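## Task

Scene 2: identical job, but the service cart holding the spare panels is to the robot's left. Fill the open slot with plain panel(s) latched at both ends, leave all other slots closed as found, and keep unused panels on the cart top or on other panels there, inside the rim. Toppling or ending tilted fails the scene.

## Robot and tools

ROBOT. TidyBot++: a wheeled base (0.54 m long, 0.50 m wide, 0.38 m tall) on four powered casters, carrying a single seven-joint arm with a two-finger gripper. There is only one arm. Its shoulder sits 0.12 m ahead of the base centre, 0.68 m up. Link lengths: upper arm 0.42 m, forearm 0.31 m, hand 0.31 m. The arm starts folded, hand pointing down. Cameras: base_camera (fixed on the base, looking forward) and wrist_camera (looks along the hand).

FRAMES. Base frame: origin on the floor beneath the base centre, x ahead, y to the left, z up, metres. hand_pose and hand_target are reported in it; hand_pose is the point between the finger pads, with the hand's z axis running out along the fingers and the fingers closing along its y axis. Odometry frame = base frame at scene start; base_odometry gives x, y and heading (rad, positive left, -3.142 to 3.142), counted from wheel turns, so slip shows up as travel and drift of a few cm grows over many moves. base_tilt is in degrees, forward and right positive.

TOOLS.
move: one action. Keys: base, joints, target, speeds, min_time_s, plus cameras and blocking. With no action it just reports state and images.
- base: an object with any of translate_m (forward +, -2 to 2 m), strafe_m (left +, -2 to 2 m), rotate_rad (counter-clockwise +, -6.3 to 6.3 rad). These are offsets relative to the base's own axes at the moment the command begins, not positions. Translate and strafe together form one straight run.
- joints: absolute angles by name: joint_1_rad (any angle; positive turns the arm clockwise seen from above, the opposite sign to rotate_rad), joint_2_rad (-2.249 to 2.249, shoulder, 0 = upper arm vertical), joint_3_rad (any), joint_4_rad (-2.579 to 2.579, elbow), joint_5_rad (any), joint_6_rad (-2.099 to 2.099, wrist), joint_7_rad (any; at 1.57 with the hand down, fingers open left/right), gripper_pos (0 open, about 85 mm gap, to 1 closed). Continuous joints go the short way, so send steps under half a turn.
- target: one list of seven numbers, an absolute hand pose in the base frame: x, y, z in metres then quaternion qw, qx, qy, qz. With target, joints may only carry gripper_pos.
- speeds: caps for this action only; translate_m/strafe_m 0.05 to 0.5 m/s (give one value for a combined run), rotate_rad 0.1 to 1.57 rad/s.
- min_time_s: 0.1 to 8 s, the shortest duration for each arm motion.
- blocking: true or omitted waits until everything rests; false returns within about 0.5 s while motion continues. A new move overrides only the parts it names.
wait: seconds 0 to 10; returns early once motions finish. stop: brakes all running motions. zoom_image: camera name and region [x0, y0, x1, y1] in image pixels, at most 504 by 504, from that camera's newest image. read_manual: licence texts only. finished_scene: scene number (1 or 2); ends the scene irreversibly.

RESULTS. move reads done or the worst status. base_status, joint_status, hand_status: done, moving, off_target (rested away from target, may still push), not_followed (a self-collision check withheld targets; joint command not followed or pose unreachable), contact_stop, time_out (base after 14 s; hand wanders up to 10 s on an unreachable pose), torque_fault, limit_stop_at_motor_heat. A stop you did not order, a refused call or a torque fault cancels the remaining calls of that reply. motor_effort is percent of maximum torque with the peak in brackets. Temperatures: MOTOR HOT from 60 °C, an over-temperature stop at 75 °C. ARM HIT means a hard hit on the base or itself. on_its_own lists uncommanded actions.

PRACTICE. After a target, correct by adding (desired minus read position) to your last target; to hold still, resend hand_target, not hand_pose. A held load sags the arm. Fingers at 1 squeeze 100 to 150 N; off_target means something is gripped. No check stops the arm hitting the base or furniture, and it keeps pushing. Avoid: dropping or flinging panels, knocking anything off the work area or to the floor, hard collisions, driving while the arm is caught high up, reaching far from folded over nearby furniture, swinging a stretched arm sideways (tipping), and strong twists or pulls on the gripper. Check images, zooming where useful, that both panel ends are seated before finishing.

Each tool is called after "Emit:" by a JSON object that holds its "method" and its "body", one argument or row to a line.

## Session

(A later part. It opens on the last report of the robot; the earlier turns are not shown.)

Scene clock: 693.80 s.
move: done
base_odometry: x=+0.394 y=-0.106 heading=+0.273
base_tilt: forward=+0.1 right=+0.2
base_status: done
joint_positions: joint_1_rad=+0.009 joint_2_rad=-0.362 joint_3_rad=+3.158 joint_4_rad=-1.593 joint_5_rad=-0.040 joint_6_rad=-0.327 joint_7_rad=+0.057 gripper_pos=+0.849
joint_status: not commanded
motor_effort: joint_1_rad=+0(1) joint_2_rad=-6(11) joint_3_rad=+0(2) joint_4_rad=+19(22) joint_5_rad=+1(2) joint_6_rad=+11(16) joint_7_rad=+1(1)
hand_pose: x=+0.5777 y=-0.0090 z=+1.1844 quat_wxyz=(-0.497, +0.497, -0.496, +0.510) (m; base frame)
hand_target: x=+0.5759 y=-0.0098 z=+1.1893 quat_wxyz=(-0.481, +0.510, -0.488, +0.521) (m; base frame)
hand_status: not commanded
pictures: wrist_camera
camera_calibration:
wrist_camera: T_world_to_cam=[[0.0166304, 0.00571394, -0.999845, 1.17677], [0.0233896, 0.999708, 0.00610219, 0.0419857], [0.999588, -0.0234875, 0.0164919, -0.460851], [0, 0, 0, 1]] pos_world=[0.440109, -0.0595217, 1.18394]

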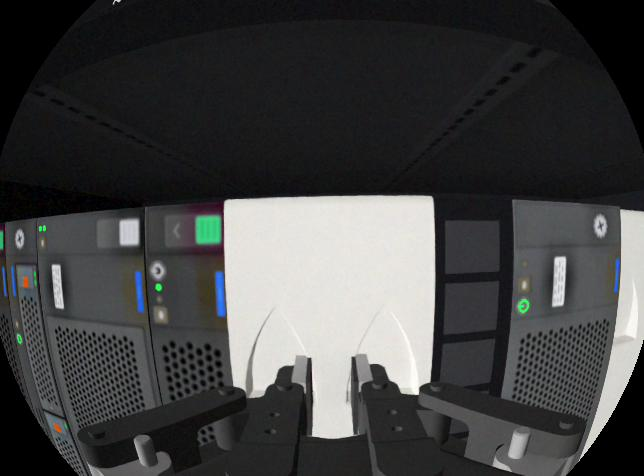

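Emit:
{"method": "move", "body": {
  "joints": {"joint_2_rad": -0.31}
}}

Emit:
{"method": "move", "body": {
  "joints": {"joint_2_rad": -0.28},
  "cameras": ["wrist_camera"]
}}

Emit:
{"method": "zoom_image", "body": {
  "camera": "wrist_camera",
  "region": [150, 170, 350, 320]
}}

Emit:
{"method": "zoom_image", "body": {
  "camera": "wrist_camera",
  "region": [350, 170, 550, 320]
}}

Scene clock: 716.67 s.
move: done
base_odometry: x=+0.394 y=-0.106 heading=+0.273
base_tilt: forward=+0.1 right=+0.1
base_status: not commanded
joint_positions: joint_1_rad=+0.009 joint_2_rad=-0.344 joint_3_rad=+3.158 joint_4_rad=-1.579 joint_5_rad=-0.040 joint_6_rad=-0.327 joint_7_rad=+0.057 gripper_pos=+0.849
joint_status: all done
motor_effort: joint_1_rad=+1(1) joint_2_rad=-6(8) joint_3_rad=+0(1) joint_4_rad=+17(19) joint_5_rad=+2(2) joint_6_rad=+9(11) joint_7_rad=+0(1)
hand_pose: x=+0.5855 y=-0.0091 z=+1.1843 quat_wxyz=(-0.496, +0.498, -0.497, +0.509) (m; base frame)
hand_target: x=+0.6007 y=-0.0098 z=+1.1658 quat_wxyz=(-0.469, +0.523, -0.500, +0.508) (m; base frame)
hand_status: not commanded
pictures: none

Scene clock: 717.30 s.
move: done
base_odometry: x=+0.394 y=-0.106 heading=+0.273
base_tilt: forward=+0.1 right=+0.2
base_status: not commanded
joint_positions: joint_1_rad=+0.007 joint_2_rad=-0.334 joint_3_rad=+3.158 joint_4_rad=-1.572 joint_5_rad=-0.040 joint_6_rad=-0.327 joint_7_rad=+0.057 gripper_pos=+0.849
joint_status: all done
motor_effort: joint_1_rad=-1(2) joint_2_rad=-2(6) joint_3_rad=+0(2) joint_4_rad=+16(17) joint_5_rad=+1(3) joint_6_rad=+8(8) joint_7_rad=+1(1)
hand_pose: x=+0.5897 y=-0.0078 z=+1.1841 quat_wxyz=(-0.496, +0.500, -0.497, +0.507) (m; base frame)
hand_target: x=+0.6150 y=-0.0098 z=+1.1512 quat_wxyz=(-0.461, +0.530, -0.506, +0.500) (m; base frame)
hand_status: not commanded
pictures: wrist_camera
camera_calibration:
wrist_camera: T_world_to_cam=[[0.00940997, 0.00532186, -0.999942, 1.18054], [0.0209414, 0.999765, 0.005518, 0.0427067], [0.999736, -0.0209921, 0.00929632, -0.464322], [0, 0, 0, 1]] pos_world=[0.452196, -0.0587264, 1.18455]

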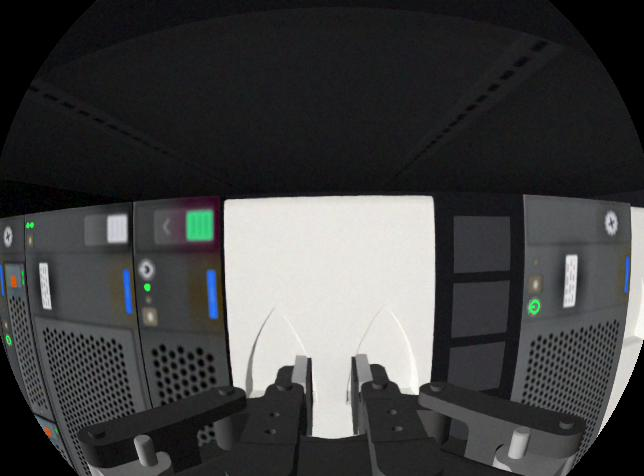

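Scaled by 2.520.

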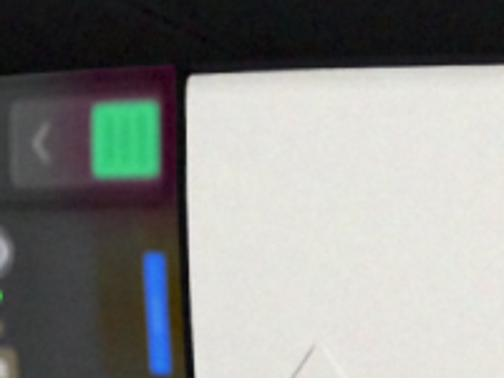

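Scaled by 2.520.

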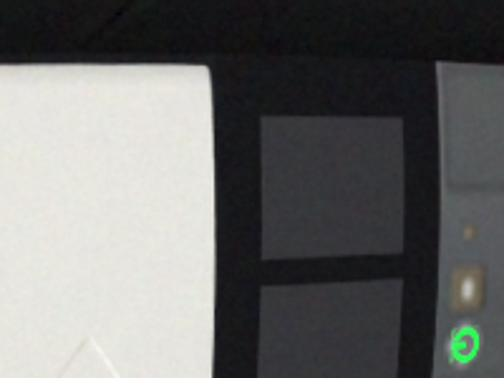

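Emit:
{"method": "move", "body": {
  "joints": {"joint_2_rad": -0.22}
}}

Emit:
{"method": "move", "body": {
  "joints": {"joint_2_rad": -0.14},
  "cameras": ["wrist_camera"]
}}

Emit:
{"method": "zoom_image", "body": {
  "camera": "wrist_camera",
  "region": [150, 170, 350, 320]
}}

Emit:
{"method": "zoom_image", "body": {
  "camera": "wrist_camera",
  "region": [350, 170, 550, 320]
}}

Scene clock: 733.63 s.
move: off_target
base_odometry: x=+0.394 y=-0.107 heading=+0.273
base_tilt: forward=+0.1 right=+0.1
base_status: not commanded
joint_positions: joint_1_rad=+0.007 joint_2_rad=-0.318 joint_3_rad=+3.159 joint_4_rad=-1.560 joint_5_rad=-0.040 joint_6_rad=-0.327 joint_7_rad=+0.057 gripper_pos=+0.850
joint_status: joint_2_rad off_target (ended at -0.318, target -0.220)
motor_effort: joint_1_rad=+0(1) joint_2_rad=+6(8) joint_3_rad=+0(1) joint_4_rad=+15(16) joint_5_rad=+1(2) joint_6_rad=+10(11) joint_7_rad=+0(1)
hand_pose: x=+0.5964 y=-0.0083 z=+1.1835 quat_wxyz=(-0.494, +0.500, -0.499, +0.506) (m; base frame)
hand_target: x=+0.6422 y=-0.0098 z=+1.1206 quat_wxyz=(-0.446, +0.545, -0.520, +0.484) (m; base frame)
hand_status: not commanded
pictures: none

Scene clock: 734.47 s.
move: off_target
base_odometry: x=+0.394 y=-0.107 heading=+0.273
base_tilt: forward=+0.1 right=+0.1
base_status: not commanded
joint_positions: joint_1_rad=+0.007 joint_2_rad=-0.316 joint_3_rad=+3.159 joint_4_rad=-1.560 joint_5_rad=-0.040 joint_6_rad=-0.327 joint_7_rad=+0.057 gripper_pos=+0.850
joint_status: joint_2_rad off_target (ended at -0.316, target -0.140)
motor_effort: joint_1_rad=-1(2) joint_2_rad=+14(15) joint_3_rad=-1(1) joint_4_rad=+14(15) joint_5_rad=+0(2) joint_6_rad=+9(10) joint_7_rad=+0(0)
hand_pose: x=+0.5973 y=-0.0083 z=+1.1829 quat_wxyz=(-0.494, +0.501, -0.499, +0.506) (m; base frame)
hand_target: x=+0.6756 y=-0.0098 z=+1.0774 quat_wxyz=(-0.425, +0.564, -0.538, +0.461) (m; base frame)
hand_status: not commanded
pictures: wrist_camera
camera_calibration:
wrist_camera: T_world_to_cam=[[0.00361399, 0.00547442, -0.999978, 1.1829], [0.0216707, 0.99975, 0.00555149, 0.0424717], [0.999759, -0.0216903, 0.00349445, -0.465107], [0, 0, 0, 1]] pos_world=[0.459799, -0.0590251, 1.18426]

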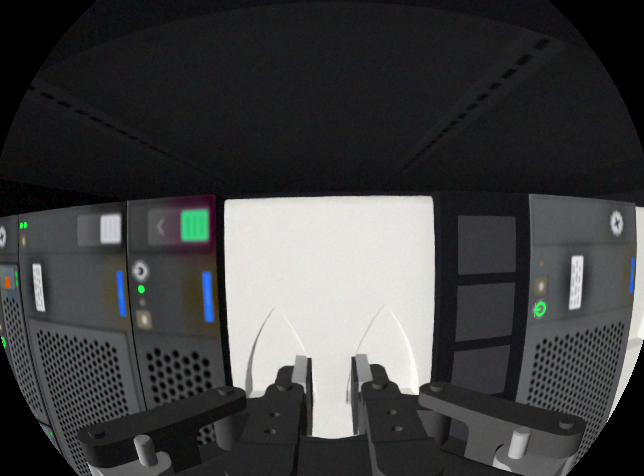

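Scaled by 2.520.

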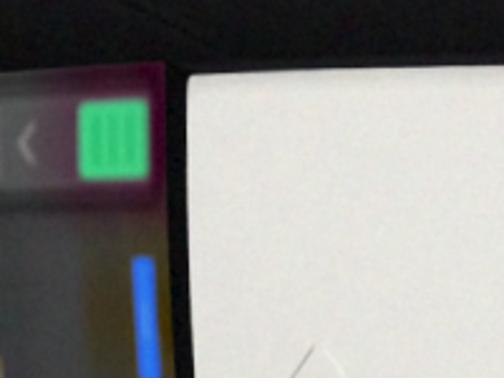

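Scaled by 2.520.

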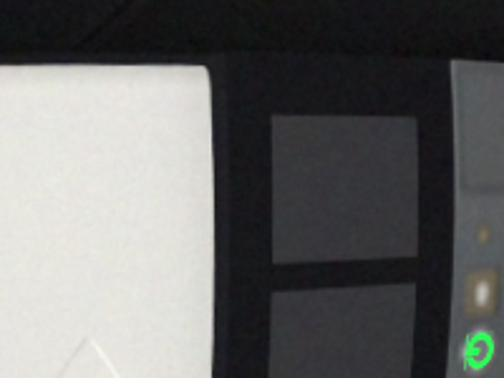

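Emit:
{"method": "move", "body": {
  "joints": {"joint_2_rad": -0.02}
}}

Emit:
{"method": "move", "body": {
  "joints": {"joint_2_rad": 0.1},
  "cameras": ["wrist_camera"]
}}

Scene clock: 744.53 s.
move: off_target
base_odometry: x=+0.393 y=-0.107 heading=+0.273
base_tilt: forward=+0.0 right=+0.2
base_status: not commanded
joint_positions: joint_1_rad=+0.007 joint_2_rad=-0.311 joint_3_rad=+3.159 joint_4_rad=-1.557 joint_5_rad=-0.040 joint_6_rad=-0.327 joint_7_rad=+0.057 gripper_pos=+0.850
joint_status: joint_2_rad off_target (ended at -0.311, target -0.020)
motor_effort: joint_1_rad=-2(2) joint_2_rad=+31(31) joint_3_rad=+0(1) joint_4_rad=+13(14) joint_5_rad=+1(1) joint_6_rad=+13(14) joint_7_rad=+0(0)
hand_pose: x=+0.5998 y=-0.0083 z=+1.1820 quat_wxyz=(-0.493, +0.501, -0.500, +0.505) (m; base frame)
hand_target: x=+0.7189 y=-0.0098 z=+1.0079 quat_wxyz=(-0.392, +0.590, -0.562, +0.427) (m; base frame)
hand_status: not commanded
pictures: none

Scene clock: 745.50 s.
move: off_target
base_odometry: x=+0.393 y=-0.107 heading=+0.273
base_tilt: forward=+0.0 right=+0.1
base_status: not commanded
joint_positions: joint_1_rad=+0.007 joint_2_rad=-0.305 joint_3_rad=+3.159 joint_4_rad=-1.553 joint_5_rad=-0.040 joint_6_rad=-0.329 joint_7_rad=+0.057 gripper_pos=+0.850
joint_status: joint_2_rad off_target (ended at -0.305, target +0.100)
motor_effort: joint_1_rad=-3(3) joint_2_rad=+45(46) joint_3_rad=-2(2) joint_4_rad=+13(13) joint_5_rad=+0(1) joint_6_rad=+16(17) joint_7_rad=+0(0)
hand_pose: x=+0.6020 y=-0.0083 z=+1.1811 quat_wxyz=(-0.493, +0.502, -0.500, +0.505) (m; base frame)
hand_target: x=+0.7537 y=-0.0098 z=+0.9337 quat_wxyz=(-0.357, +0.615, -0.584, +0.391) (m; base frame)
hand_status: not commanded
pictures: wrist_camera
camera_calibration:
wrist_camera: T_world_to_cam=[[-0.00258853, 0.00533752, -0.999982, 1.18477], [0.0217056, 0.99975, 0.0052801, 0.0427803], [0.999761, -0.0216916, -0.00270374, -0.462471], [0, 0, 0, 1]] pos_world=[0.464499, -0.0591251, 1.18327]

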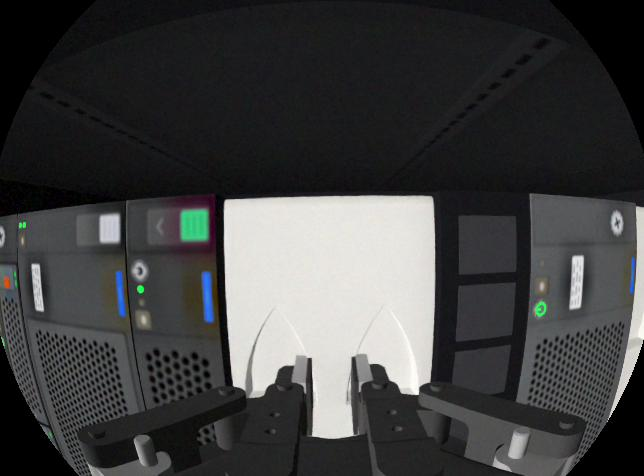

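Emit:
{"method": "move", "body": {
  "joints": {"joint_2_rad": -0.28}
}}

Emit:
{"method": "move", "body": {
  "joints": {"gripper_pos": 0.78}
}}

Emit:
{"method": "move", "body": {
  "joints": {"gripper_pos": 0.7},
  "cameras": ["wrist_camera"]
}}

Scene clock: 751.90 s.
move: done
base_odometry: x=+0.393 y=-0.107 heading=+0.273
base_tilt: forward=+0.1 right=+0.1
base_status: not commanded
joint_positions: joint_1_rad=+0.007 joint_2_rad=-0.315 joint_3_rad=+3.159 joint_4_rad=-1.555 joint_5_rad=-0.040 joint_6_rad=-0.330 joint_7_rad=+0.057 gripper_pos=+0.850
joint_status: all done
motor_effort: joint_1_rad=-1(3) joint_2_rad=+1(46) joint_3_rad=-1(2) joint_4_rad=+19(20) joint_5_rad=+0(1) joint_6_rad=+13(18) joint_7_rad=+0(0)
hand_pose: x=+0.5974 y=-0.0086 z=+1.1842 quat_wxyz=(-0.494, +0.501, -0.499, +0.506) (m; base frame)
hand_target: x=+0.6150 y=-0.0098 z=+1.1511 quat_wxyz=(-0.461, +0.530, -0.507, +0.500) (m; base frame)
hand_status: not commanded
pictures: none

Scene clock: 752.53 s.
move: done
base_odometry: x=+0.393 y=-0.106 heading=+0.273
base_tilt: forward=+0.1 right=+0.1
base_status: not commanded
joint_positions: joint_1_rad=+0.007 joint_2_rad=-0.315 joint_3_rad=+3.159 joint_4_rad=-1.556 joint_5_rad=-0.040 joint_6_rad=-0.330 joint_7_rad=+0.057 gripper_pos=+0.780
joint_status: all done
motor_effort: joint_1_rad=-1(2) joint_2_rad=-1(4) joint_3_rad=-1(1) joint_4_rad=+16(19) joint_5_rad=-1(1) joint_6_rad=+8(13) joint_7_rad=+0(0)
hand_pose: x=+0.5974 y=-0.0088 z=+1.1841 quat_wxyz=(-0.494, +0.501, -0.499, +0.506) (m; base frame)
hand_target: x=+0.6150 y=-0.0098 z=+1.1511 quat_wxyz=(-0.461, +0.530, -0.507, +0.500) (m; base frame)
hand_status: not commanded
pictures: none

Scene clock: 753.03 s.
move: done
base_odometry: x=+0.393 y=-0.106 heading=+0.273
base_tilt: forward=+0.1 right=+0.1
base_status: not commanded
joint_positions: joint_1_rad=+0.007 joint_2_rad=-0.314 joint_3_rad=+3.159 joint_4_rad=-1.556 joint_5_rad=-0.040 joint_6_rad=-0.330 joint_7_rad=+0.057 gripper_pos=+0.700
joint_status: all done
motor_effort: joint_1_rad=-1(2) joint_2_rad=-1(5) joint_3_rad=-1(1) joint_4_rad=+17(18) joint_5_rad=+0(1) joint_6_rad=+10(10) joint_7_rad=+0(0)
hand_pose: x=+0.5978 y=-0.0088 z=+1.1834 quat_wxyz=(-0.494, +0.501, -0.499, +0.506) (m; base frame)
hand_target: x=+0.6150 y=-0.0098 z=+1.1511 quat_wxyz=(-0.461, +0.530, -0.507, +0.500) (m; base frame)
hand_status: not commanded
pictures: wrist_camera
camera_calibration:
wrist_camera: T_world_to_cam=[[0.00272001, 0.0056816, -0.99998, 1.18393], [0.0223728, 0.999733, 0.00574105, 0.0423095], [0.999746, -0.022388, 0.00259217, -0.464488], [0, 0, 0, 1]] pos_world=[0.460203, -0.0594238, 1.18486]

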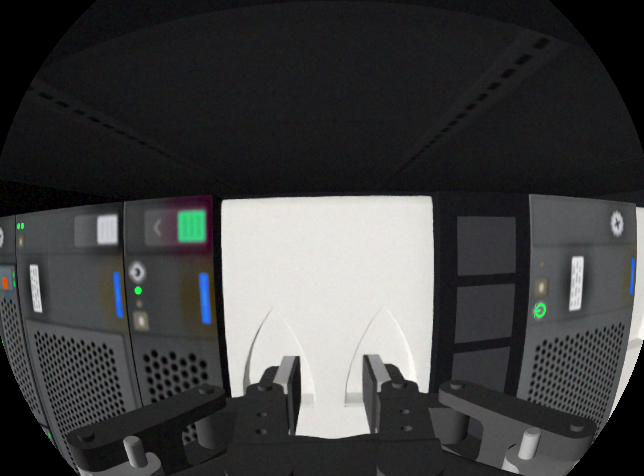

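Emit:
{"method": "move", "body": {
  "base": {"translate_m": -0.12},
  "speeds": {"translate_m": 0.1}
}}

Emit:
{"method": "move", "body": {
  "base": {"translate_m": -0.10, "strafe_m": 0.19},
  "speeds": {"translate_m": 0.25},
  "joints": {"gripper_pos": 1.0},
  "cameras": ["wrist_camera"]
}}

Scene clock: 760.83 s.
move: done
base_odometry: x=+0.278 y=-0.139 heading=+0.273
base_tilt: forward=+0.1 right=+0.1
base_status: done
joint_positions: joint_1_rad=+0.006 joint_2_rad=-0.294 joint_3_rad=+3.159 joint_4_rad=-1.566 joint_5_rad=-0.040 joint_6_rad=-0.330 joint_7_rad=+0.057 gripper_pos=+0.700
joint_status: not commanded
motor_effort: joint_1_rad=+0(2) joint_2_rad=-8(10) joint_3_rad=+1(2) joint_4_rad=+19(20) joint_5_rad=+0(2) joint_6_rad=+10(11) joint_7_rad=+0(0)
hand_pose: x=+0.6087 y=-0.0084 z=+1.1676 quat_wxyz=(-0.486, +0.509, -0.507, +0.498) (m; base frame)
hand_target: x=+0.6150 y=-0.0098 z=+1.1511 quat_wxyz=(-0.461, +0.530, -0.507, +0.500) (m; base frame)
hand_status: not commanded
pictures: none

Scene clock: 762.43 s.
move: done
base_odometry: x=+0.130 y=+0.017 heading=+0.273
base_tilt: forward=+0.1 right=+0.1
base_status: done
joint_positions: joint_1_rad=+0.006 joint_2_rad=-0.292 joint_3_rad=+3.159 joint_4_rad=-1.566 joint_5_rad=-0.040 joint_6_rad=-0.330 joint_7_rad=+0.057 gripper_pos=+0.999
joint_status: all done
motor_effort: joint_1_rad=+0(1) joint_2_rad=-9(11) joint_3_rad=+1(2) joint_4_rad=+19(20) joint_5_rad=+1(2) joint_6_rad=+10(11) joint_7_rad=+0(0)
hand_pose: x=+0.6098 y=-0.0079 z=+1.1665 quat_wxyz=(-0.486, +0.509, -0.507, +0.497) (m; base frame)
hand_target: x=+0.6150 y=-0.0098 z=+1.1511 quat_wxyz=(-0.461, +0.530, -0.507, +0.500) (m; base frame)
hand_status: not commanded
pictures: wrist_camera
camera_calibration:
wrist_camera: T_world_to_cam=[[-0.0295871, 0.00578533, -0.999545, 1.18611], [0.0208488, 0.999769, 0.00516949, 0.0429042], [0.999345, -0.0206864, -0.0297009, -0.438482], [0, 0, 0, 1]] pos_world=[0.472394, -0.058827, 1.17233]

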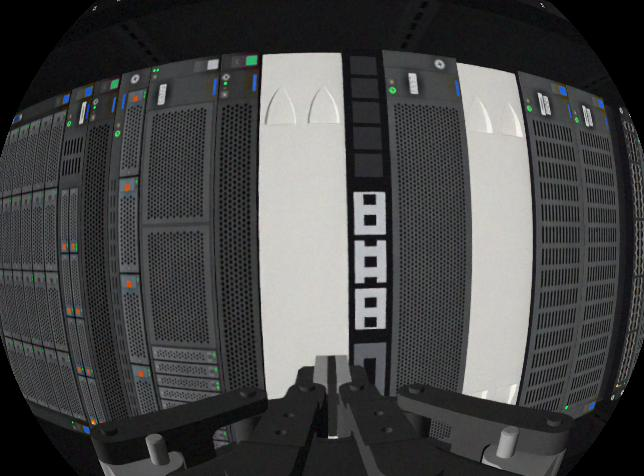

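Emit:
{"method": "move", "body": {
  "base": {"strafe_m": 0.07, "translate_m": 0.10},
  "speeds": {"translate_m": 0.2},
  "joints": {"joint_1_rad": -0.25, "joint_4_rad": -1.52},
  "min_time_s": 1.5,
  "cameras": ["wrist_camera"]
}}

Scene clock: 782.50 s.
move: done
base_odometry: x=+0.207 y=+0.112 heading=+0.273
base_tilt: forward=+0.1 right=+0.1
base_status: done
joint_positions: joint_1_rad=-0.238 joint_2_rad=-0.286 joint_3_rad=+3.160 joint_4_rad=-1.549 joint_5_rad=-0.040 joint_6_rad=-0.330 joint_7_rad=+0.057 gripper_pos=+0.999
joint_status: all done
motor_effort: joint_1_rad=+0(1) joint_2_rad=-9(13) joint_3_rad=+1(2) joint_4_rad=+19(21) joint_5_rad=+1(2) joint_6_rad=+10(11) joint_7_rad=+0(0)
hand_pose: x=+0.5985 y=+0.1104 z=+1.1743 quat_wxyz=(-0.546, +0.564, -0.439, +0.437) (m; base frame)
hand_target: x=+0.5985 y=+0.1122 z=+1.1792 quat_wxyz=(-0.533, +0.576, -0.427, +0.449) (m; base frame)
hand_status: not commanded
pictures: wrist_camera
camera_calibration:
wrist_camera: T_world_to_cam=[[-0.0186792, 0.00142618, -0.999825, 1.18727], [-0.220121, 0.975457, 0.00550383, 0.0714061], [0.975294, 0.220185, -0.0179068, -0.450616], [0, 0, 0, 1]] pos_world=[0.477379, 0.0278721, 1.1786]

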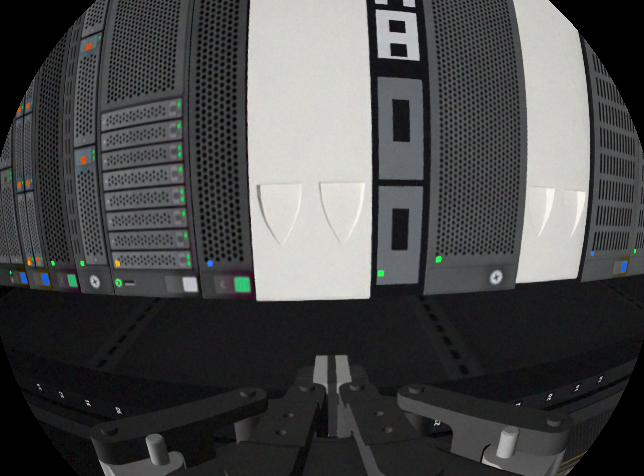

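Emit:
{"method": "move", "body": {
  "base": {"strafe_m": -0.01, "translate_m": 0.09},
  "speeds": {"translate_m": 0.15},
  "joints": {"joint_4_rad": -1.50},
  "cameras": ["wrist_camera"]
}}

Scene clock: 794.90 s.
move: done
base_odometry: x=+0.297 y=+0.127 heading=+0.274
base_tilt: forward=+0.1 right=+0.1
base_status: done
joint_positions: joint_1_rad=-0.238 joint_2_rad=-0.285 joint_3_rad=+3.160 joint_4_rad=-1.524 joint_5_rad=-0.040 joint_6_rad=-0.330 joint_7_rad=+0.057 gripper_pos=+0.999
joint_status: all done
motor_effort: joint_1_rad=+1(1) joint_2_rad=-8(13) joint_3_rad=+0(2) joint_4_rad=+19(20) joint_5_rad=+1(2) joint_6_rad=+10(11) joint_7_rad=+0(0)
hand_pose: x=+0.5971 y=+0.1101 z=+1.1888 quat_wxyz=(-0.552, +0.557, -0.434, +0.443) (m; base frame)
hand_target: x=+0.5966 y=+0.1117 z=+1.1914 quat_wxyz=(-0.538, +0.571, -0.423, +0.454) (m; base frame)
hand_status: not commanded
pictures: wrist_camera
camera_calibration:
wrist_camera: T_world_to_cam=[[0.00408062, 0.00642947, -0.999971, 1.1877], [-0.220265, 0.975425, 0.00537281, 0.0715321], [0.975432, 0.220237, 0.00539653, -0.476681], [0, 0, 0, 1]] pos_world=[0.475879, 0.0275721, 1.18986]

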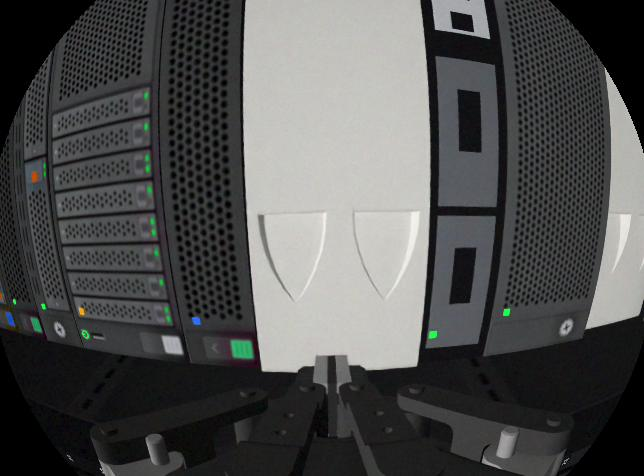

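Emit:
{"method": "move", "body": {
  "base": {"strafe_m": -0.005, "translate_m": 0.018},
  "speeds": {"translate_m": 0.05}
}}

Emit:
{"method": "move", "body": {
  "base": {"translate_m": 0.01},
  "speeds": {"translate_m": 0.05},
  "cameras": ["wrist_camera"]
}}

Scene clock: 802.53 s.
move: done
base_odometry: x=+0.316 y=+0.127 heading=+0.274
base_tilt: forward=+0.1 right=+0.1
base_status: done
joint_positions: joint_1_rad=-0.239 joint_2_rad=-0.284 joint_3_rad=+3.160 joint_4_rad=-1.524 joint_5_rad=-0.040 joint_6_rad=-0.330 joint_7_rad=+0.057 gripper_pos=+0.999
joint_status: not commanded
motor_effort: joint_1_rad=+0(2) joint_2_rad=-8(12) joint_3_rad=+1(2) joint_4_rad=+18(20) joint_5_rad=-1(2) joint_6_rad=+10(11) joint_7_rad=+0(0)
hand_pose: x=+0.5971 y=+0.1103 z=+1.1888 quat_wxyz=(-0.552, +0.557, -0.434, +0.443) (m; base frame)
hand_target: x=+0.5966 y=+0.1117 z=+1.1914 quat_wxyz=(-0.538, +0.571, -0.423, +0.454) (m; base frame)
hand_status: not commanded
pictures: none

Scene clock: 803.20 s.
move: done
base_odometry: x=+0.326 y=+0.129 heading=+0.274
base_tilt: forward=+0.1 right=+0.1
base_status: done
joint_positions: joint_1_rad=-0.239 joint_2_rad=-0.282 joint_3_rad=+3.160 joint_4_rad=-1.523 joint_5_rad=-0.040 joint_6_rad=-0.330 joint_7_rad=+0.057 gripper_pos=+0.999
joint_status: not commanded
motor_effort: joint_1_rad=+0(1) joint_2_rad=-8(12) joint_3_rad=+0(2) joint_4_rad=+19(19) joint_5_rad=+1(2) joint_6_rad=+10(11) joint_7_rad=+0(0)
hand_pose: x=+0.5984 y=+0.1106 z=+1.1877 quat_wxyz=(-0.552, +0.558, -0.434, +0.442) (m; base frame)
hand_target: x=+0.5966 y=+0.1117 z=+1.1914 quat_wxyz=(-0.538, +0.571, -0.423, +0.454) (m; base frame)
hand_status: not commanded
pictures: wrist_camera
camera_calibration:
wrist_camera: T_world_to_cam=[[0.0017428, 0.00587485, -0.999981, 1.18804], [-0.22075, 0.975316, 0.00534521, 0.0716032], [0.975329, 0.220736, 0.00299665, -0.475164], [0, 0, 0, 1]] pos_world=[0.477177, 0.0280705, 1.18906]

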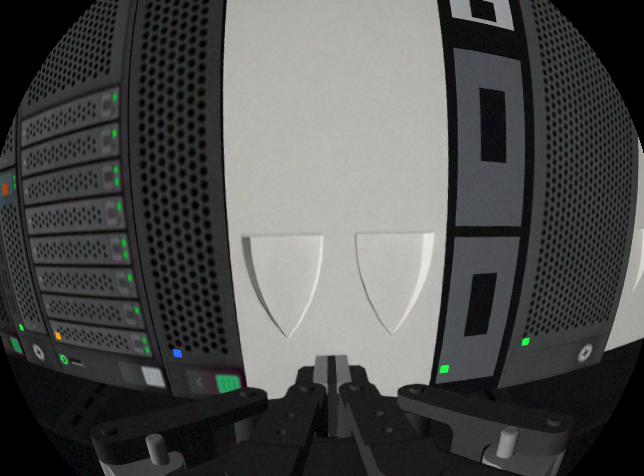

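Emit:
{"method": "move", "body": {
  "base": {"translate_m": 0.008},
  "speeds": {"translate_m": 0.05}
}}

Emit:
{"method": "move", "body": {
  "base": {"translate_m": 0.008},
  "speeds": {"translate_m": 0.05}
}}

Emit:
{"method": "move", "body": {
  "joints": {"joint_2_rad": -0.13},
  "cameras": ["wrist_camera"]
}}

Scene clock: 811.70 s.
move: done
base_odometry: x=+0.334 y=+0.131 heading=+0.273
base_tilt: forward=+0.1 right=+0.1
base_status: done
joint_positions: joint_1_rad=-0.239 joint_2_rad=-0.283 joint_3_rad=+3.160 joint_4_rad=-1.523 joint_5_rad=-0.040 joint_6_rad=-0.330 joint_7_rad=+0.057 gripper_pos=+0.999
joint_status: not commanded
motor_effort: joint_1_rad=+0(1) joint_2_rad=-7(9) joint_3_rad=+1(2) joint_4_rad=+19(19) joint_5_rad=+1(2) joint_6_rad=+11(12) joint_7_rad=+0(0)
hand_pose: x=+0.5975 y=+0.1105 z=+1.1886 quat_wxyz=(-0.552, +0.558, -0.434, +0.442) (m; base frame)
hand_target: x=+0.5966 y=+0.1117 z=+1.1914 quat_wxyz=(-0.538, +0.571, -0.423, +0.454) (m; base frame)
hand_status: not commanded
pictures: none

Scene clock: 812.37 s.
move: done
base_odometry: x=+0.342 y=+0.133 heading=+0.273
base_tilt: forward=+0.1 right=+0.1
base_status: done
joint_positions: joint_1_rad=-0.241 joint_2_rad=-0.286 joint_3_rad=+3.160 joint_4_rad=-1.521 joint_5_rad=-0.040 joint_6_rad=-0.330 joint_7_rad=+0.057 gripper_pos=+0.999
joint_status: not commanded
motor_effort: joint_1_rad=+0(2) joint_2_rad=-8(12) joint_3_rad=+0(2) joint_4_rad=+18(21) joint_5_rad=+1(2) joint_6_rad=+10(14) joint_7_rad=+0(0)
hand_pose: x=+0.5956 y=+0.1112 z=+1.1910 quat_wxyz=(-0.554, +0.557, -0.432, +0.443) (m; base frame)
hand_target: x=+0.5966 y=+0.1117 z=+1.1914 quat_wxyz=(-0.538, +0.571, -0.423, +0.454) (m; base frame)
hand_status: not commanded
pictures: none

Scene clock: 813.43 s.
move: off_target
base_odometry: x=+0.341 y=+0.133 heading=+0.273
base_tilt: forward=+0.1 right=+0.2
base_status: not commanded
joint_positions: joint_1_rad=-0.241 joint_2_rad=-0.282 joint_3_rad=+3.160 joint_4_rad=-1.520 joint_5_rad=-0.040 joint_6_rad=-0.330 joint_7_rad=+0.057 gripper_pos=+0.999
joint_status: joint_2_rad off_target (ended at -0.282, target -0.130)
motor_effort: joint_1_rad=-1(2) joint_2_rad=+11(11) joint_3_rad=+0(1) joint_4_rad=+18(19) joint_5_rad=+0(1) joint_6_rad=+14(14) joint_7_rad=+0(0)
hand_pose: x=+0.5977 y=+0.1116 z=+1.1898 quat_wxyz=(-0.553, +0.558, -0.433, +0.442) (m; base frame)
hand_target: x=+0.6650 y=+0.1292 z=+1.1124 quat_wxyz=(-0.495, +0.612, -0.452, +0.419) (m; base frame)
hand_status: not commanded
pictures: wrist_camera
camera_calibration:
wrist_camera: T_world_to_cam=[[0.00488721, 0.00643442, -0.999967, 1.1882], [-0.222868, 0.974835, 0.00518346, 0.0719242], [0.974836, 0.222836, 0.00619826, -0.478486], [0, 0, 0, 1]] pos_world=[0.476668, 0.028864, 1.19075]

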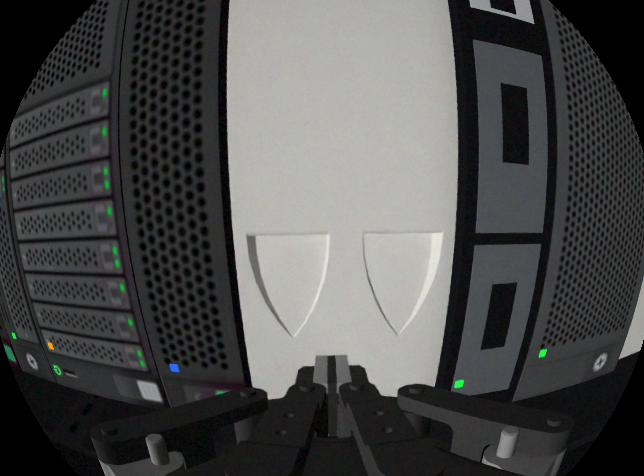

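Contact. Ramp.

Emit:
{"method": "move", "body": {
  "joints": {"joint_2_rad": 0.02}
}}

Emit:
{"method": "move", "body": {
  "joints": {"joint_2_rad": 0.14},
  "cameras": ["wrist_camera"]
}}

Emit:
{"method": "move", "body": {
  "joints": {"joint_2_rad": 0.22},
  "cameras": ["wrist_camera"]
}}

Scene clock: 819.00 s.
move: off_target
base_odometry: x=+0.341 y=+0.133 heading=+0.273
base_tilt: forward=+0.0 right=+0.2
base_status: not commanded
joint_positions: joint_1_rad=-0.241 joint_2_rad=-0.276 joint_3_rad=+3.160 joint_4_rad=-1.515 joint_5_rad=-0.040 joint_6_rad=-0.334 joint_7_rad=+0.057 gripper_pos=+0.999
joint_status: joint_2_rad off_target (ended at -0.276, target +0.020)
motor_effort: joint_1_rad=-3(3) joint_2_rad=+29(30) joint_3_rad=-1(1) joint_4_rad=+16(18) joint_5_rad=+0(1) joint_6_rad=+18(18) joint_7_rad=+0(0)
hand_pose: x=+0.6001 y=+0.1123 z=+1.1887 quat_wxyz=(-0.552, +0.559, -0.434, +0.441) (m; base frame)
hand_target: x=+0.7212 y=+0.1435 z=+1.0237 quat_wxyz=(-0.450, +0.650, -0.479, +0.382) (m; base frame)
hand_status: not commanded
pictures: none

Scene clock: 819.97 s.
move: off_target
base_odometry: x=+0.340 y=+0.133 heading=+0.273
base_tilt: forward=+0.0 right=+0.2
base_status: not commanded
joint_positions: joint_1_rad=-0.241 joint_2_rad=-0.269 joint_3_rad=+3.160 joint_4_rad=-1.505 joint_5_rad=-0.040 joint_6_rad=-0.346 joint_7_rad=+0.057 gripper_pos=+0.999
joint_status: joint_2_rad off_target (ended at -0.269, target +0.140)
motor_effort: joint_1_rad=-3(3) joint_2_rad=+44(45) joint_3_rad=-1(2) joint_4_rad=+15(17) joint_5_rad=+0(1) joint_6_rad=+20(20) joint_7_rad=+0(0)
hand_pose: x=+0.6026 y=+0.1128 z=+1.1877 quat_wxyz=(-0.550, +0.561, -0.436, +0.439) (m; base frame)
hand_target: x=+0.7566 y=+0.1526 z=+0.9472 quat_wxyz=(-0.411, +0.678, -0.499, +0.350) (m; base frame)
hand_status: not commanded
pictures: wrist_camera
camera_calibration:
wrist_camera: T_world_to_cam=[[-0.00811768, 0.00319789, -0.999962, 1.19425], [-0.222968, 0.974813, 0.00492752, 0.0722992], [0.974792, 0.223, -0.00720019, -0.467537], [0, 0, 0, 1]] pos_world=[0.481567, 0.0299634, 1.19048]

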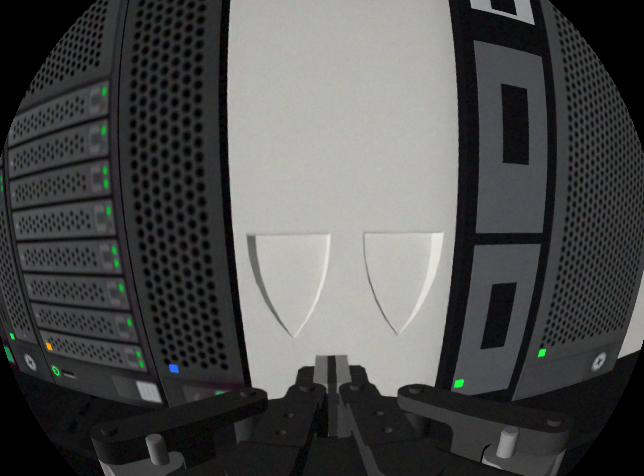

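Scene clock: 821.03 s.
move: off_target
base_odometry: x=+0.337 y=+0.132 heading=+0.267
base_tilt: forward=+0.0 right=+0.2
base_status: not commanded
joint_positions: joint_1_rad=-0.252 joint_2_rad=-0.245 joint_3_rad=+3.142 joint_4_rad=-1.484 joint_5_rad=-0.040 joint_6_rad=-0.349 joint_7_rad=+0.057 gripper_pos=+0.999
joint_status: joint_2_rad off_target (ended at -0.245, target +0.220)
motor_effort: joint_1_rad=+3(3) joint_2_rad=+53(53) joint_3_rad=+6(6) joint_4_rad=+12(15) joint_5_rad=+2(2) joint_6_rad=+19(21) joint_7_rad=+0(1)
hand_pose: x=+0.6083 y=+0.1314 z=+1.1868 quat_wxyz=(-0.553, +0.571, -0.428, +0.431) (m; base frame)
hand_target: x=+0.7751 y=+0.1573 z=+0.8939 quat_wxyz=(-0.385, +0.695, -0.511, +0.329) (m; base frame)
hand_status: not commanded
pictures: wrist_camera
camera_calibration:
wrist_camera: T_world_to_cam=[[-0.0141857, -0.00363495, -0.999893, 1.19785], [-0.250945, 0.968001, 0.0000412012, 0.0791214], [0.967897, 0.250919, -0.014644, -0.467919], [0, 0, 0, 1]] pos_world=[0.489745, 0.0451741, 1.19087]

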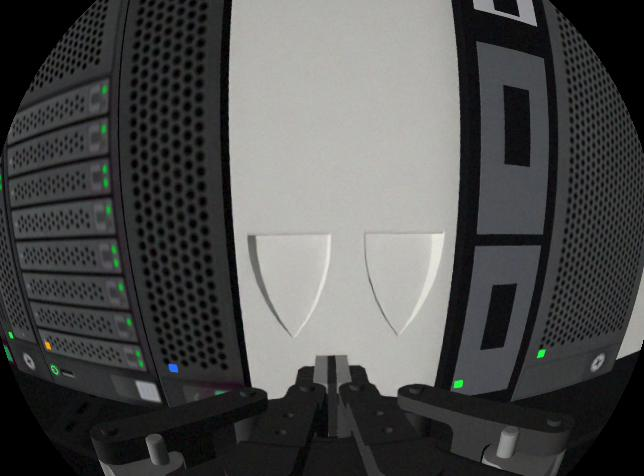

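Emit:
{"method": "move", "body": {
  "joints": {"joint_2_rad": -0.30}
}}

Emit:
{"method": "move", "body": {
  "base": {"translate_m": -0.10, "strafe_m": 0.03},
  "speeds": {"translate_m": 0.15},
  "cameras": ["wrist_camera"]
}}

Emit:
{"method": "zoom_image", "body": {
  "camera": "wrist_camera",
  "region": [200, 180, 460, 360]
}}

Scene clock: 829.20 s.
move: done
base_odometry: x=+0.338 y=+0.133 heading=+0.267
base_tilt: forward=+0.1 right=+0.1
base_status: not commanded
joint_positions: joint_1_rad=-0.252 joint_2_rad=-0.265 joint_3_rad=+3.149 joint_4_rad=-1.490 joint_5_rad=-0.040 joint_6_rad=-0.350 joint_7_rad=+0.057 gripper_pos=+0.999
joint_status: all done
motor_effort: joint_1_rad=+1(3) joint_2_rad=-10(53) joint_3_rad=+1(6) joint_4_rad=+19(19) joint_5_rad=+1(3) joint_6_rad=+10(21) joint_7_rad=+0(1)
hand_pose: x=+0.6001 y=+0.1250 z=+1.1930 quat_wxyz=(-0.555, +0.565, -0.427, +0.435) (m; base frame)
hand_target: x=+0.5866 y=+0.1092 z=+1.2011 quat_wxyz=(-0.543, +0.565, -0.419, +0.458) (m; base frame)
hand_status: not commanded
pictures: none

Scene clock: 830.50 s.
move: done
base_odometry: x=+0.233 y=+0.135 heading=+0.267
base_tilt: forward=+0.1 right=+0.1
base_status: done
joint_positions: joint_1_rad=-0.252 joint_2_rad=-0.283 joint_3_rad=+3.153 joint_4_rad=-1.490 joint_5_rad=-0.040 joint_6_rad=-0.350 joint_7_rad=+0.057 gripper_pos=+0.999
joint_status: not commanded
motor_effort: joint_1_rad=+0(1) joint_2_rad=-8(12) joint_3_rad=+0(2) joint_4_rad=+18(20) joint_5_rad=+0(2) joint_6_rad=+10(11) joint_7_rad=+0(0)
hand_pose: x=+0.5915 y=+0.1207 z=+1.2018 quat_wxyz=(-0.560, +0.559, -0.425, +0.440) (m; base frame)
hand_target: x=+0.5866 y=+0.1092 z=+1.2011 quat_wxyz=(-0.543, +0.565, -0.419, +0.458) (m; base frame)
hand_status: not commanded
pictures: wrist_camera
camera_calibration:
wrist_camera: T_world_to_cam=[[0.0152409, 0.00678199, -0.999861, 1.19392], [-0.241476, 0.970402, 0.00290136, 0.0759601], [0.970287, 0.241398, 0.0164275, -0.486394], [0, 0, 0, 1]] pos_world=[0.472088, 0.0356054, 1.20152]

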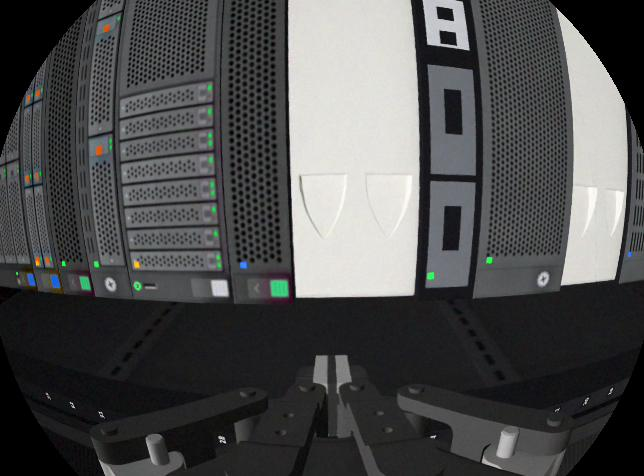

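Scaled by 1.938.

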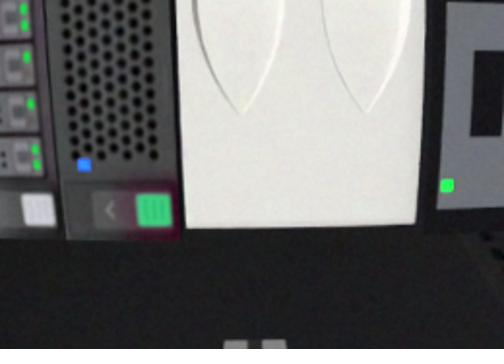

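Emit:
{"method": "zoom_image", "body": {
  "camera": "wrist_camera",
  "region": [430, 160, 640, 310]
}}

Emit:
{"method": "zoom_image", "body": {
  "camera": "wrist_camera",
  "region": [220, 220, 340, 310]
}}

Emit:
{"method": "zoom_image", "body": {
  "camera": "wrist_camera",
  "region": [370, 220, 490, 310]
}}

Scaled by 2.400.

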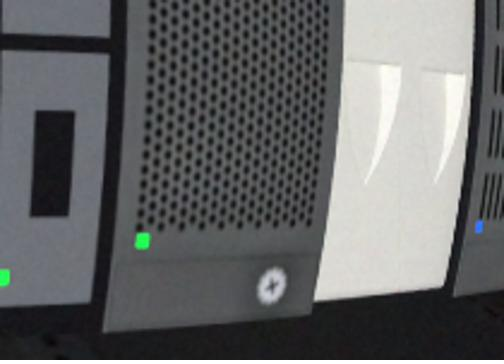

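Scaled by 4.200.

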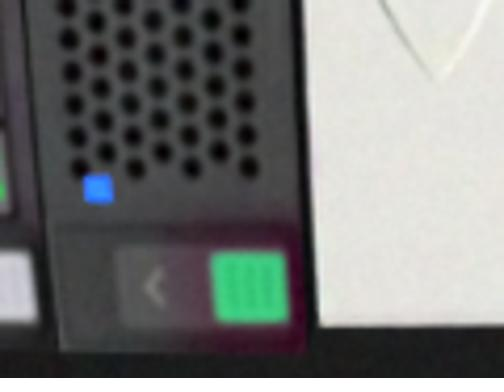

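Scaled by 4.200.

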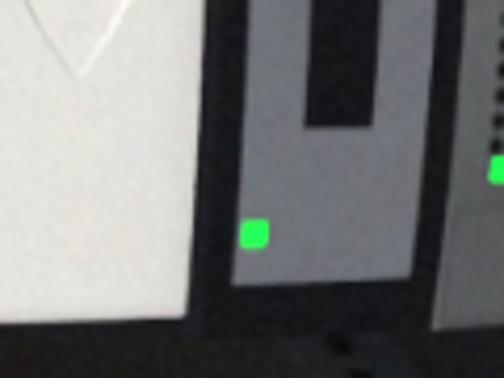

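Emit:
{"method": "move", "body": {
  "base": {"translate_m": 0.03, "strafe_m": -0.32},
  "speeds": {"translate_m": 0.3},
  "joints": {"joint_1_rad": 0.0, "joint_4_rad": -1.53},
  "min_time_s": 1.5,
  "cameras": ["wrist_camera"]
}}

Scene clock: 854.63 s.
move: done
base_odometry: x=+0.347 y=-0.166 heading=+0.267
base_tilt: forward=+0.1 right=+0.1
base_status: done
joint_positions: joint_1_rad=-0.008 joint_2_rad=-0.283 joint_3_rad=+3.159 joint_4_rad=-1.517 joint_5_rad=-0.040 joint_6_rad=-0.350 joint_7_rad=+0.057 gripper_pos=+0.999
joint_status: all done
motor_effort: joint_1_rad=+0(1) joint_2_rad=-9(10) joint_3_rad=+1(3) joint_4_rad=+19(20) joint_5_rad=+1(2) joint_6_rad=+10(11) joint_7_rad=+0(1)
hand_pose: x=+0.6097 y=-0.0007 z=+1.1855 quat_wxyz=(-0.494, +0.508, -0.498, +0.499) (m; base frame)
hand_target: x=+0.6023 y=-0.0099 z=+1.1829 quat_wxyz=(-0.475, +0.516, -0.493, +0.515) (m; base frame)
hand_status: not commanded
pictures: wrist_camera
camera_calibration:
wrist_camera: T_world_to_cam=[[-0.01047, 0.00475027, -0.999934, 1.19391], [0.00584813, 0.999972, 0.00468922, 0.0453143], [0.999928, -0.00579865, -0.0104975, -0.46072], [0, 0, 0, 1]] pos_world=[0.472922, -0.0536559, 1.18878]

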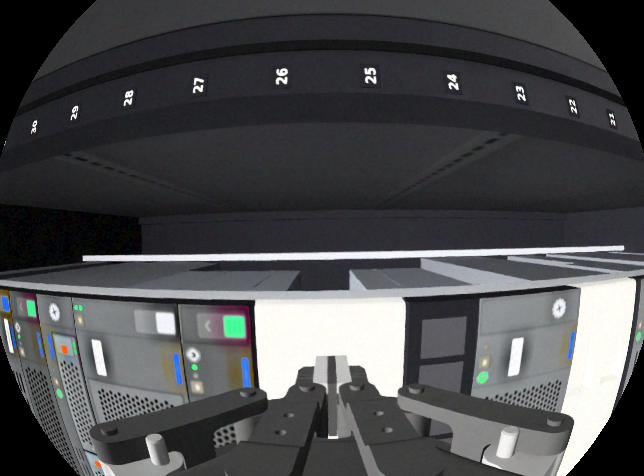

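Emit:
{"method": "move", "body": {
  "base": {"translate_m": 0.03},
  "speeds": {"translate_m": 0.08}
}}

Emit:
{"method": "move", "body": {
  "base": {"translate_m": 0.008},
  "speeds": {"translate_m": 0.05},
  "cameras": ["wrist_camera"]
}}

Scene clock: 861.87 s.
move: done
base_odometry: x=+0.376 y=-0.158 heading=+0.266
base_tilt: forward=+0.1 right=+0.1
base_status: done
joint_positions: joint_1_rad=-0.008 joint_2_rad=-0.287 joint_3_rad=+3.159 joint_4_rad=-1.519 joint_5_rad=-0.040 joint_6_rad=-0.350 joint_7_rad=+0.057 gripper_pos=+0.999
joint_status: not commanded
motor_effort: joint_1_rad=+0(1) joint_2_rad=-9(12) joint_3_rad=+0(1) joint_4_rad=+18(20) joint_5_rad=+1(1) joint_6_rad=+10(11) joint_7_rad=+0(0)
hand_pose: x=+0.6077 y=-0.0007 z=+1.1864 quat_wxyz=(-0.495, +0.508, -0.498, +0.499) (m; base frame)
hand_target: x=+0.6023 y=-0.0099 z=+1.1829 quat_wxyz=(-0.475, +0.516, -0.493, +0.515) (m; base frame)
hand_status: not commanded
pictures: none

Scene clock: 862.50 s.
move: done
base_odometry: x=+0.384 y=-0.156 heading=+0.266
base_tilt: forward=+0.1 right=+0.1
base_status: done
joint_positions: joint_1_rad=-0.008 joint_2_rad=-0.289 joint_3_rad=+3.159 joint_4_rad=-1.520 joint_5_rad=-0.040 joint_6_rad=-0.350 joint_7_rad=+0.057 gripper_pos=+0.999
joint_status: not commanded
motor_effort: joint_1_rad=+0(1) joint_2_rad=-8(13) joint_3_rad=+1(1) joint_4_rad=+18(19) joint_5_rad=+0(2) joint_6_rad=+10(11) joint_7_rad=+0(0)
hand_pose: x=+0.6071 y=-0.0007 z=+1.1866 quat_wxyz=(-0.495, +0.508, -0.498, +0.499) (m; base frame)
hand_target: x=+0.6023 y=-0.0099 z=+1.1829 quat_wxyz=(-0.475, +0.516, -0.493, +0.515) (m; base frame)
hand_status: not commanded
pictures: wrist_camera
camera_calibration:
wrist_camera: T_world_to_cam=[[-0.00767025, 0.0047662, -0.999959, 1.19319], [0.00583496, 0.999972, 0.0047215, 0.0452939], [0.999954, -0.00579851, -0.00769785, -0.461555], [0, 0, 0, 1]] pos_world=[0.470422, -0.0536559, 1.18938]

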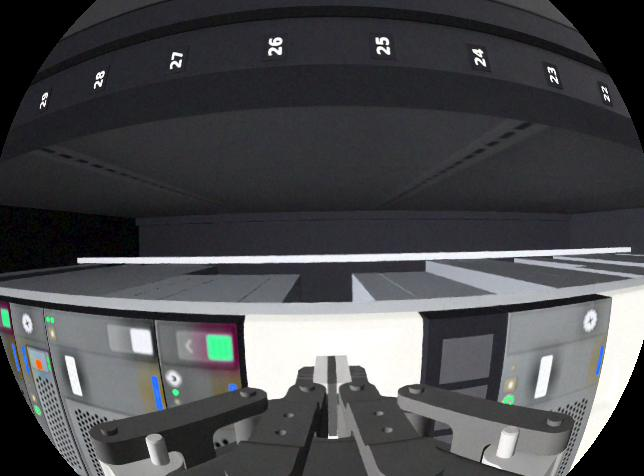

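Emit:
{"method": "move", "body": {
  "base": {"translate_m": 0.008},
  "speeds": {"translate_m": 0.05}
}}

Emit:
{"method": "move", "body": {
  "joints": {"joint_2_rad": -0.2}
}}

Emit:
{"method": "move", "body": {
  "joints": {"joint_2_rad": -0.14}
}}

Scene clock: 868.47 s.
move: done
base_odometry: x=+0.392 y=-0.154 heading=+0.266
base_tilt: forward=+0.1 right=+0.1
base_status: done
joint_positions: joint_1_rad=-0.008 joint_2_rad=-0.290 joint_3_rad=+3.159 joint_4_rad=-1.521 joint_5_rad=-0.040 joint_6_rad=-0.350 joint_7_rad=+0.057 gripper_pos=+0.999
joint_status: not commanded
motor_effort: joint_1_rad=+0(1) joint_2_rad=-9(12) joint_3_rad=+0(2) joint_4_rad=+19(19) joint_5_rad=+1(2) joint_6_rad=+10(11) joint_7_rad=+0(1)
hand_pose: x=+0.6067 y=-0.0007 z=+1.1866 quat_wxyz=(-0.495, +0.508, -0.497, +0.500) (m; base frame)
hand_target: x=+0.6023 y=-0.0099 z=+1.1829 quat_wxyz=(-0.475, +0.516, -0.493, +0.515) (m; base frame)
hand_status: not commanded
pictures: none

Scene clock: 869.37 s.
move: done
base_odometry: x=+0.392 y=-0.154 heading=+0.266
base_tilt: forward=+0.1 right=+0.1
base_status: not commanded
joint_positions: joint_1_rad=-0.008 joint_2_rad=-0.272 joint_3_rad=+3.159 joint_4_rad=-1.520 joint_5_rad=-0.040 joint_6_rad=-0.350 joint_7_rad=+0.057 gripper_pos=+0.999
joint_status: all done
motor_effort: joint_1_rad=+0(1) joint_2_rad=+2(9) joint_3_rad=+1(1) joint_4_rad=+16(19) joint_5_rad=+0(2) joint_6_rad=+8(10) joint_7_rad=+0(0)
hand_pose: x=+0.6157 y=-0.0007 z=+1.1783 quat_wxyz=(-0.491, +0.512, -0.502, +0.495) (m; base frame)
hand_target: x=+0.6499 y=-0.0099 z=+1.1322 quat_wxyz=(-0.450, +0.541, -0.516, +0.488) (m; base frame)
hand_status: not commanded
pictures: none

Scene clock: 870.13 s.
move: off_target
base_odometry: x=+0.392 y=-0.154 heading=+0.266
base_tilt: forward=+0.1 right=+0.1
base_status: not commanded
joint_positions: joint_1_rad=-0.008 joint_2_rad=-0.270 joint_3_rad=+3.159 joint_4_rad=-1.520 joint_5_rad=-0.040 joint_6_rad=-0.350 joint_7_rad=+0.057 gripper_pos=+0.999
joint_status: joint_2_rad off_target (ended at -0.270, target -0.140)
motor_effort: joint_1_rad=+0(1) joint_2_rad=+6(7) joint_3_rad=+1(1) joint_4_rad=+14(16) joint_5_rad=+0(1) joint_6_rad=+9(9) joint_7_rad=+0(1)
hand_pose: x=+0.6163 y=-0.0007 z=+1.1778 quat_wxyz=(-0.491, +0.512, -0.502, +0.495) (m; base frame)
hand_target: x=+0.6760 y=-0.0099 z=+1.0995 quat_wxyz=(-0.434, +0.556, -0.530, +0.472) (m; base frame)
hand_status: not commanded
pictures: none

Contact. Ramp.

Emit:
{"method": "move", "body": {
  "joints": {"joint_2_rad": 0.02}
}}

Emit:
{"method": "move", "body": {
  "joints": {"joint_2_rad": 0.18},
  "cameras": ["wrist_camera"]
}}

Emit:
{"method": "move", "body": {
  "joints": {"joint_2_rad": -0.33}
}}

Emit:
{"method": "move", "body": {
  "base": {"translate_m": -0.2, "strafe_m": 0.17},
  "speeds": {"translate_m": 0.3},
  "cameras": ["wrist_camera"]
}}

Emit:
{"method": "zoom_image", "body": {
  "camera": "wrist_camera",
  "region": [150, 20, 550, 220]
}}

Scene clock: 878.77 s.
move: off_target
base_odometry: x=+0.391 y=-0.154 heading=+0.266
base_tilt: forward=+0.0 right=+0.1
base_status: not commanded
joint_positions: joint_1_rad=-0.008 joint_2_rad=-0.265 joint_3_rad=+3.159 joint_4_rad=-1.517 joint_5_rad=-0.040 joint_6_rad=-0.350 joint_7_rad=+0.057 gripper_pos=+0.999
joint_status: joint_2_rad off_target (ended at -0.265, target +0.020)
motor_effort: joint_1_rad=-2(2) joint_2_rad=+28(28) joint_3_rad=+0(1) joint_4_rad=+13(14) joint_5_rad=+1(1) joint_6_rad=+13(13) joint_7_rad=+0(1)
hand_pose: x=+0.6187 y=-0.0008 z=+1.1765 quat_wxyz=(-0.490, +0.513, -0.503, +0.494) (m; base frame)
hand_target: x=+0.7354 y=-0.0099 z=+1.0054 quat_wxyz=(-0.390, +0.591, -0.563, +0.426) (m; base frame)
hand_status: not commanded
pictures: none

Scene clock: 879.87 s.
move: off_target
base_odometry: x=+0.390 y=-0.154 heading=+0.266
base_tilt: forward=+0.0 right=+0.1
base_status: not commanded
joint_positions: joint_1_rad=-0.008 joint_2_rad=-0.257 joint_3_rad=+3.159 joint_4_rad=-1.513 joint_5_rad=-0.040 joint_6_rad=-0.350 joint_7_rad=+0.057 gripper_pos=+0.999
joint_status: joint_2_rad off_target (ended at -0.257, target +0.180)
motor_effort: joint_1_rad=-1(1) joint_2_rad=+48(49) joint_3_rad=+2(2) joint_4_rad=+12(13) joint_5_rad=+1(1) joint_6_rad=+18(18) joint_7_rad=+0(0)
hand_pose: x=+0.6221 y=-0.0009 z=+1.1752 quat_wxyz=(-0.489, +0.514, -0.504, +0.493) (m; base frame)
hand_target: x=+0.7791 y=-0.0099 z=+0.9031 quat_wxyz=(-0.344, +0.624, -0.592, +0.377) (m; base frame)
hand_status: not commanded
pictures: wrist_camera
camera_calibration:
wrist_camera: T_world_to_cam=[[-0.0321621, 0.00454362, -0.999472, 1.19666], [0.00644402, 0.99997, 0.00433852, 0.045499], [0.999462, -0.00630109, -0.0321904, -0.447571], [0, 0, 0, 1]] pos_world=[0.485524, -0.053755, 1.18143]

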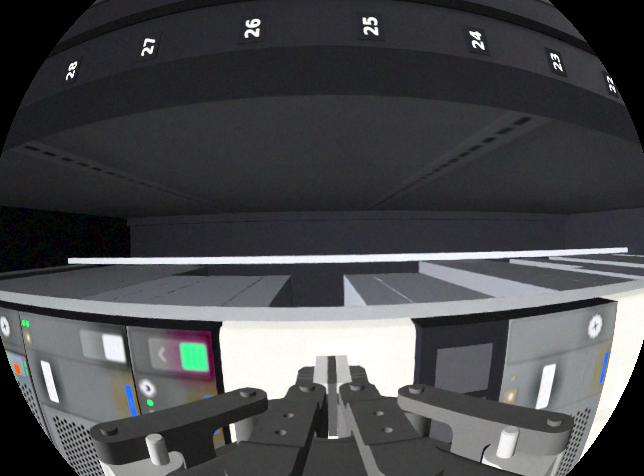

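Scene clock: 881.93 s.
move: done
base_odometry: x=+0.391 y=-0.154 heading=+0.266
base_tilt: forward=+0.1 right=+0.1
base_status: not commanded
joint_positions: joint_1_rad=-0.008 joint_2_rad=-0.300 joint_3_rad=+3.159 joint_4_rad=-1.519 joint_5_rad=-0.040 joint_6_rad=-0.351 joint_7_rad=+0.057 gripper_pos=+0.999
joint_status: all done
motor_effort: joint_1_rad=+0(1) joint_2_rad=-9(49) joint_3_rad=+1(3) joint_4_rad=+18(20) joint_5_rad=+1(2) joint_6_rad=+10(19) joint_7_rad=+0(1)
hand_pose: x=+0.6011 y=-0.0010 z=+1.1926 quat_wxyz=(-0.498, +0.505, -0.495, +0.503) (m; base frame)
hand_target: x=+0.5871 y=-0.0099 z=+1.1972 quat_wxyz=(-0.482, +0.508, -0.486, +0.522) (m; base frame)
hand_status: not commanded
pictures: none

Scene clock: 883.70 s.
move: done
base_odometry: x=+0.154 y=-0.042 heading=+0.266
base_tilt: forward=+0.1 right=+0.1
base_status: done
joint_positions: joint_1_rad=-0.008 joint_2_rad=-0.314 joint_3_rad=+3.159 joint_4_rad=-1.520 joint_5_rad=-0.040 joint_6_rad=-0.351 joint_7_rad=+0.057 gripper_pos=+0.999
joint_status: not commanded
motor_effort: joint_1_rad=+0(1) joint_2_rad=-8(11) joint_3_rad=+1(2) joint_4_rad=+18(20) joint_5_rad=+1(2) joint_6_rad=+10(11) joint_7_rad=+0(0)
hand_pose: x=+0.5939 y=-0.0017 z=+1.1989 quat_wxyz=(-0.501, +0.501, -0.492, +0.506) (m; base frame)
hand_target: x=+0.5871 y=-0.0099 z=+1.1972 quat_wxyz=(-0.482, +0.508, -0.486, +0.522) (m; base frame)
hand_status: not commanded
pictures: wrist_camera
camera_calibration:
wrist_camera: T_world_to_cam=[[0.0179362, 0.00528742, -0.999825, 1.19011], [0.00709682, 0.99996, 0.00541545, 0.0447179], [0.999814, -0.00719272, 0.017898, -0.478882], [0, 0, 0, 1]] pos_world=[0.45713, -0.0544532, 1.19823]

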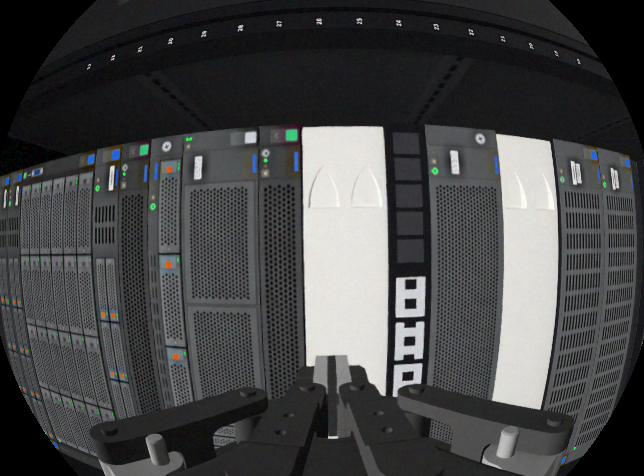

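Scaled by 1.260.

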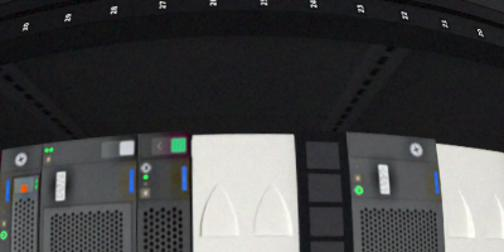

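Emit:
{"method": "finished_scene", "body": {
  "scene": 2
}}

The scene is finished: the task was done.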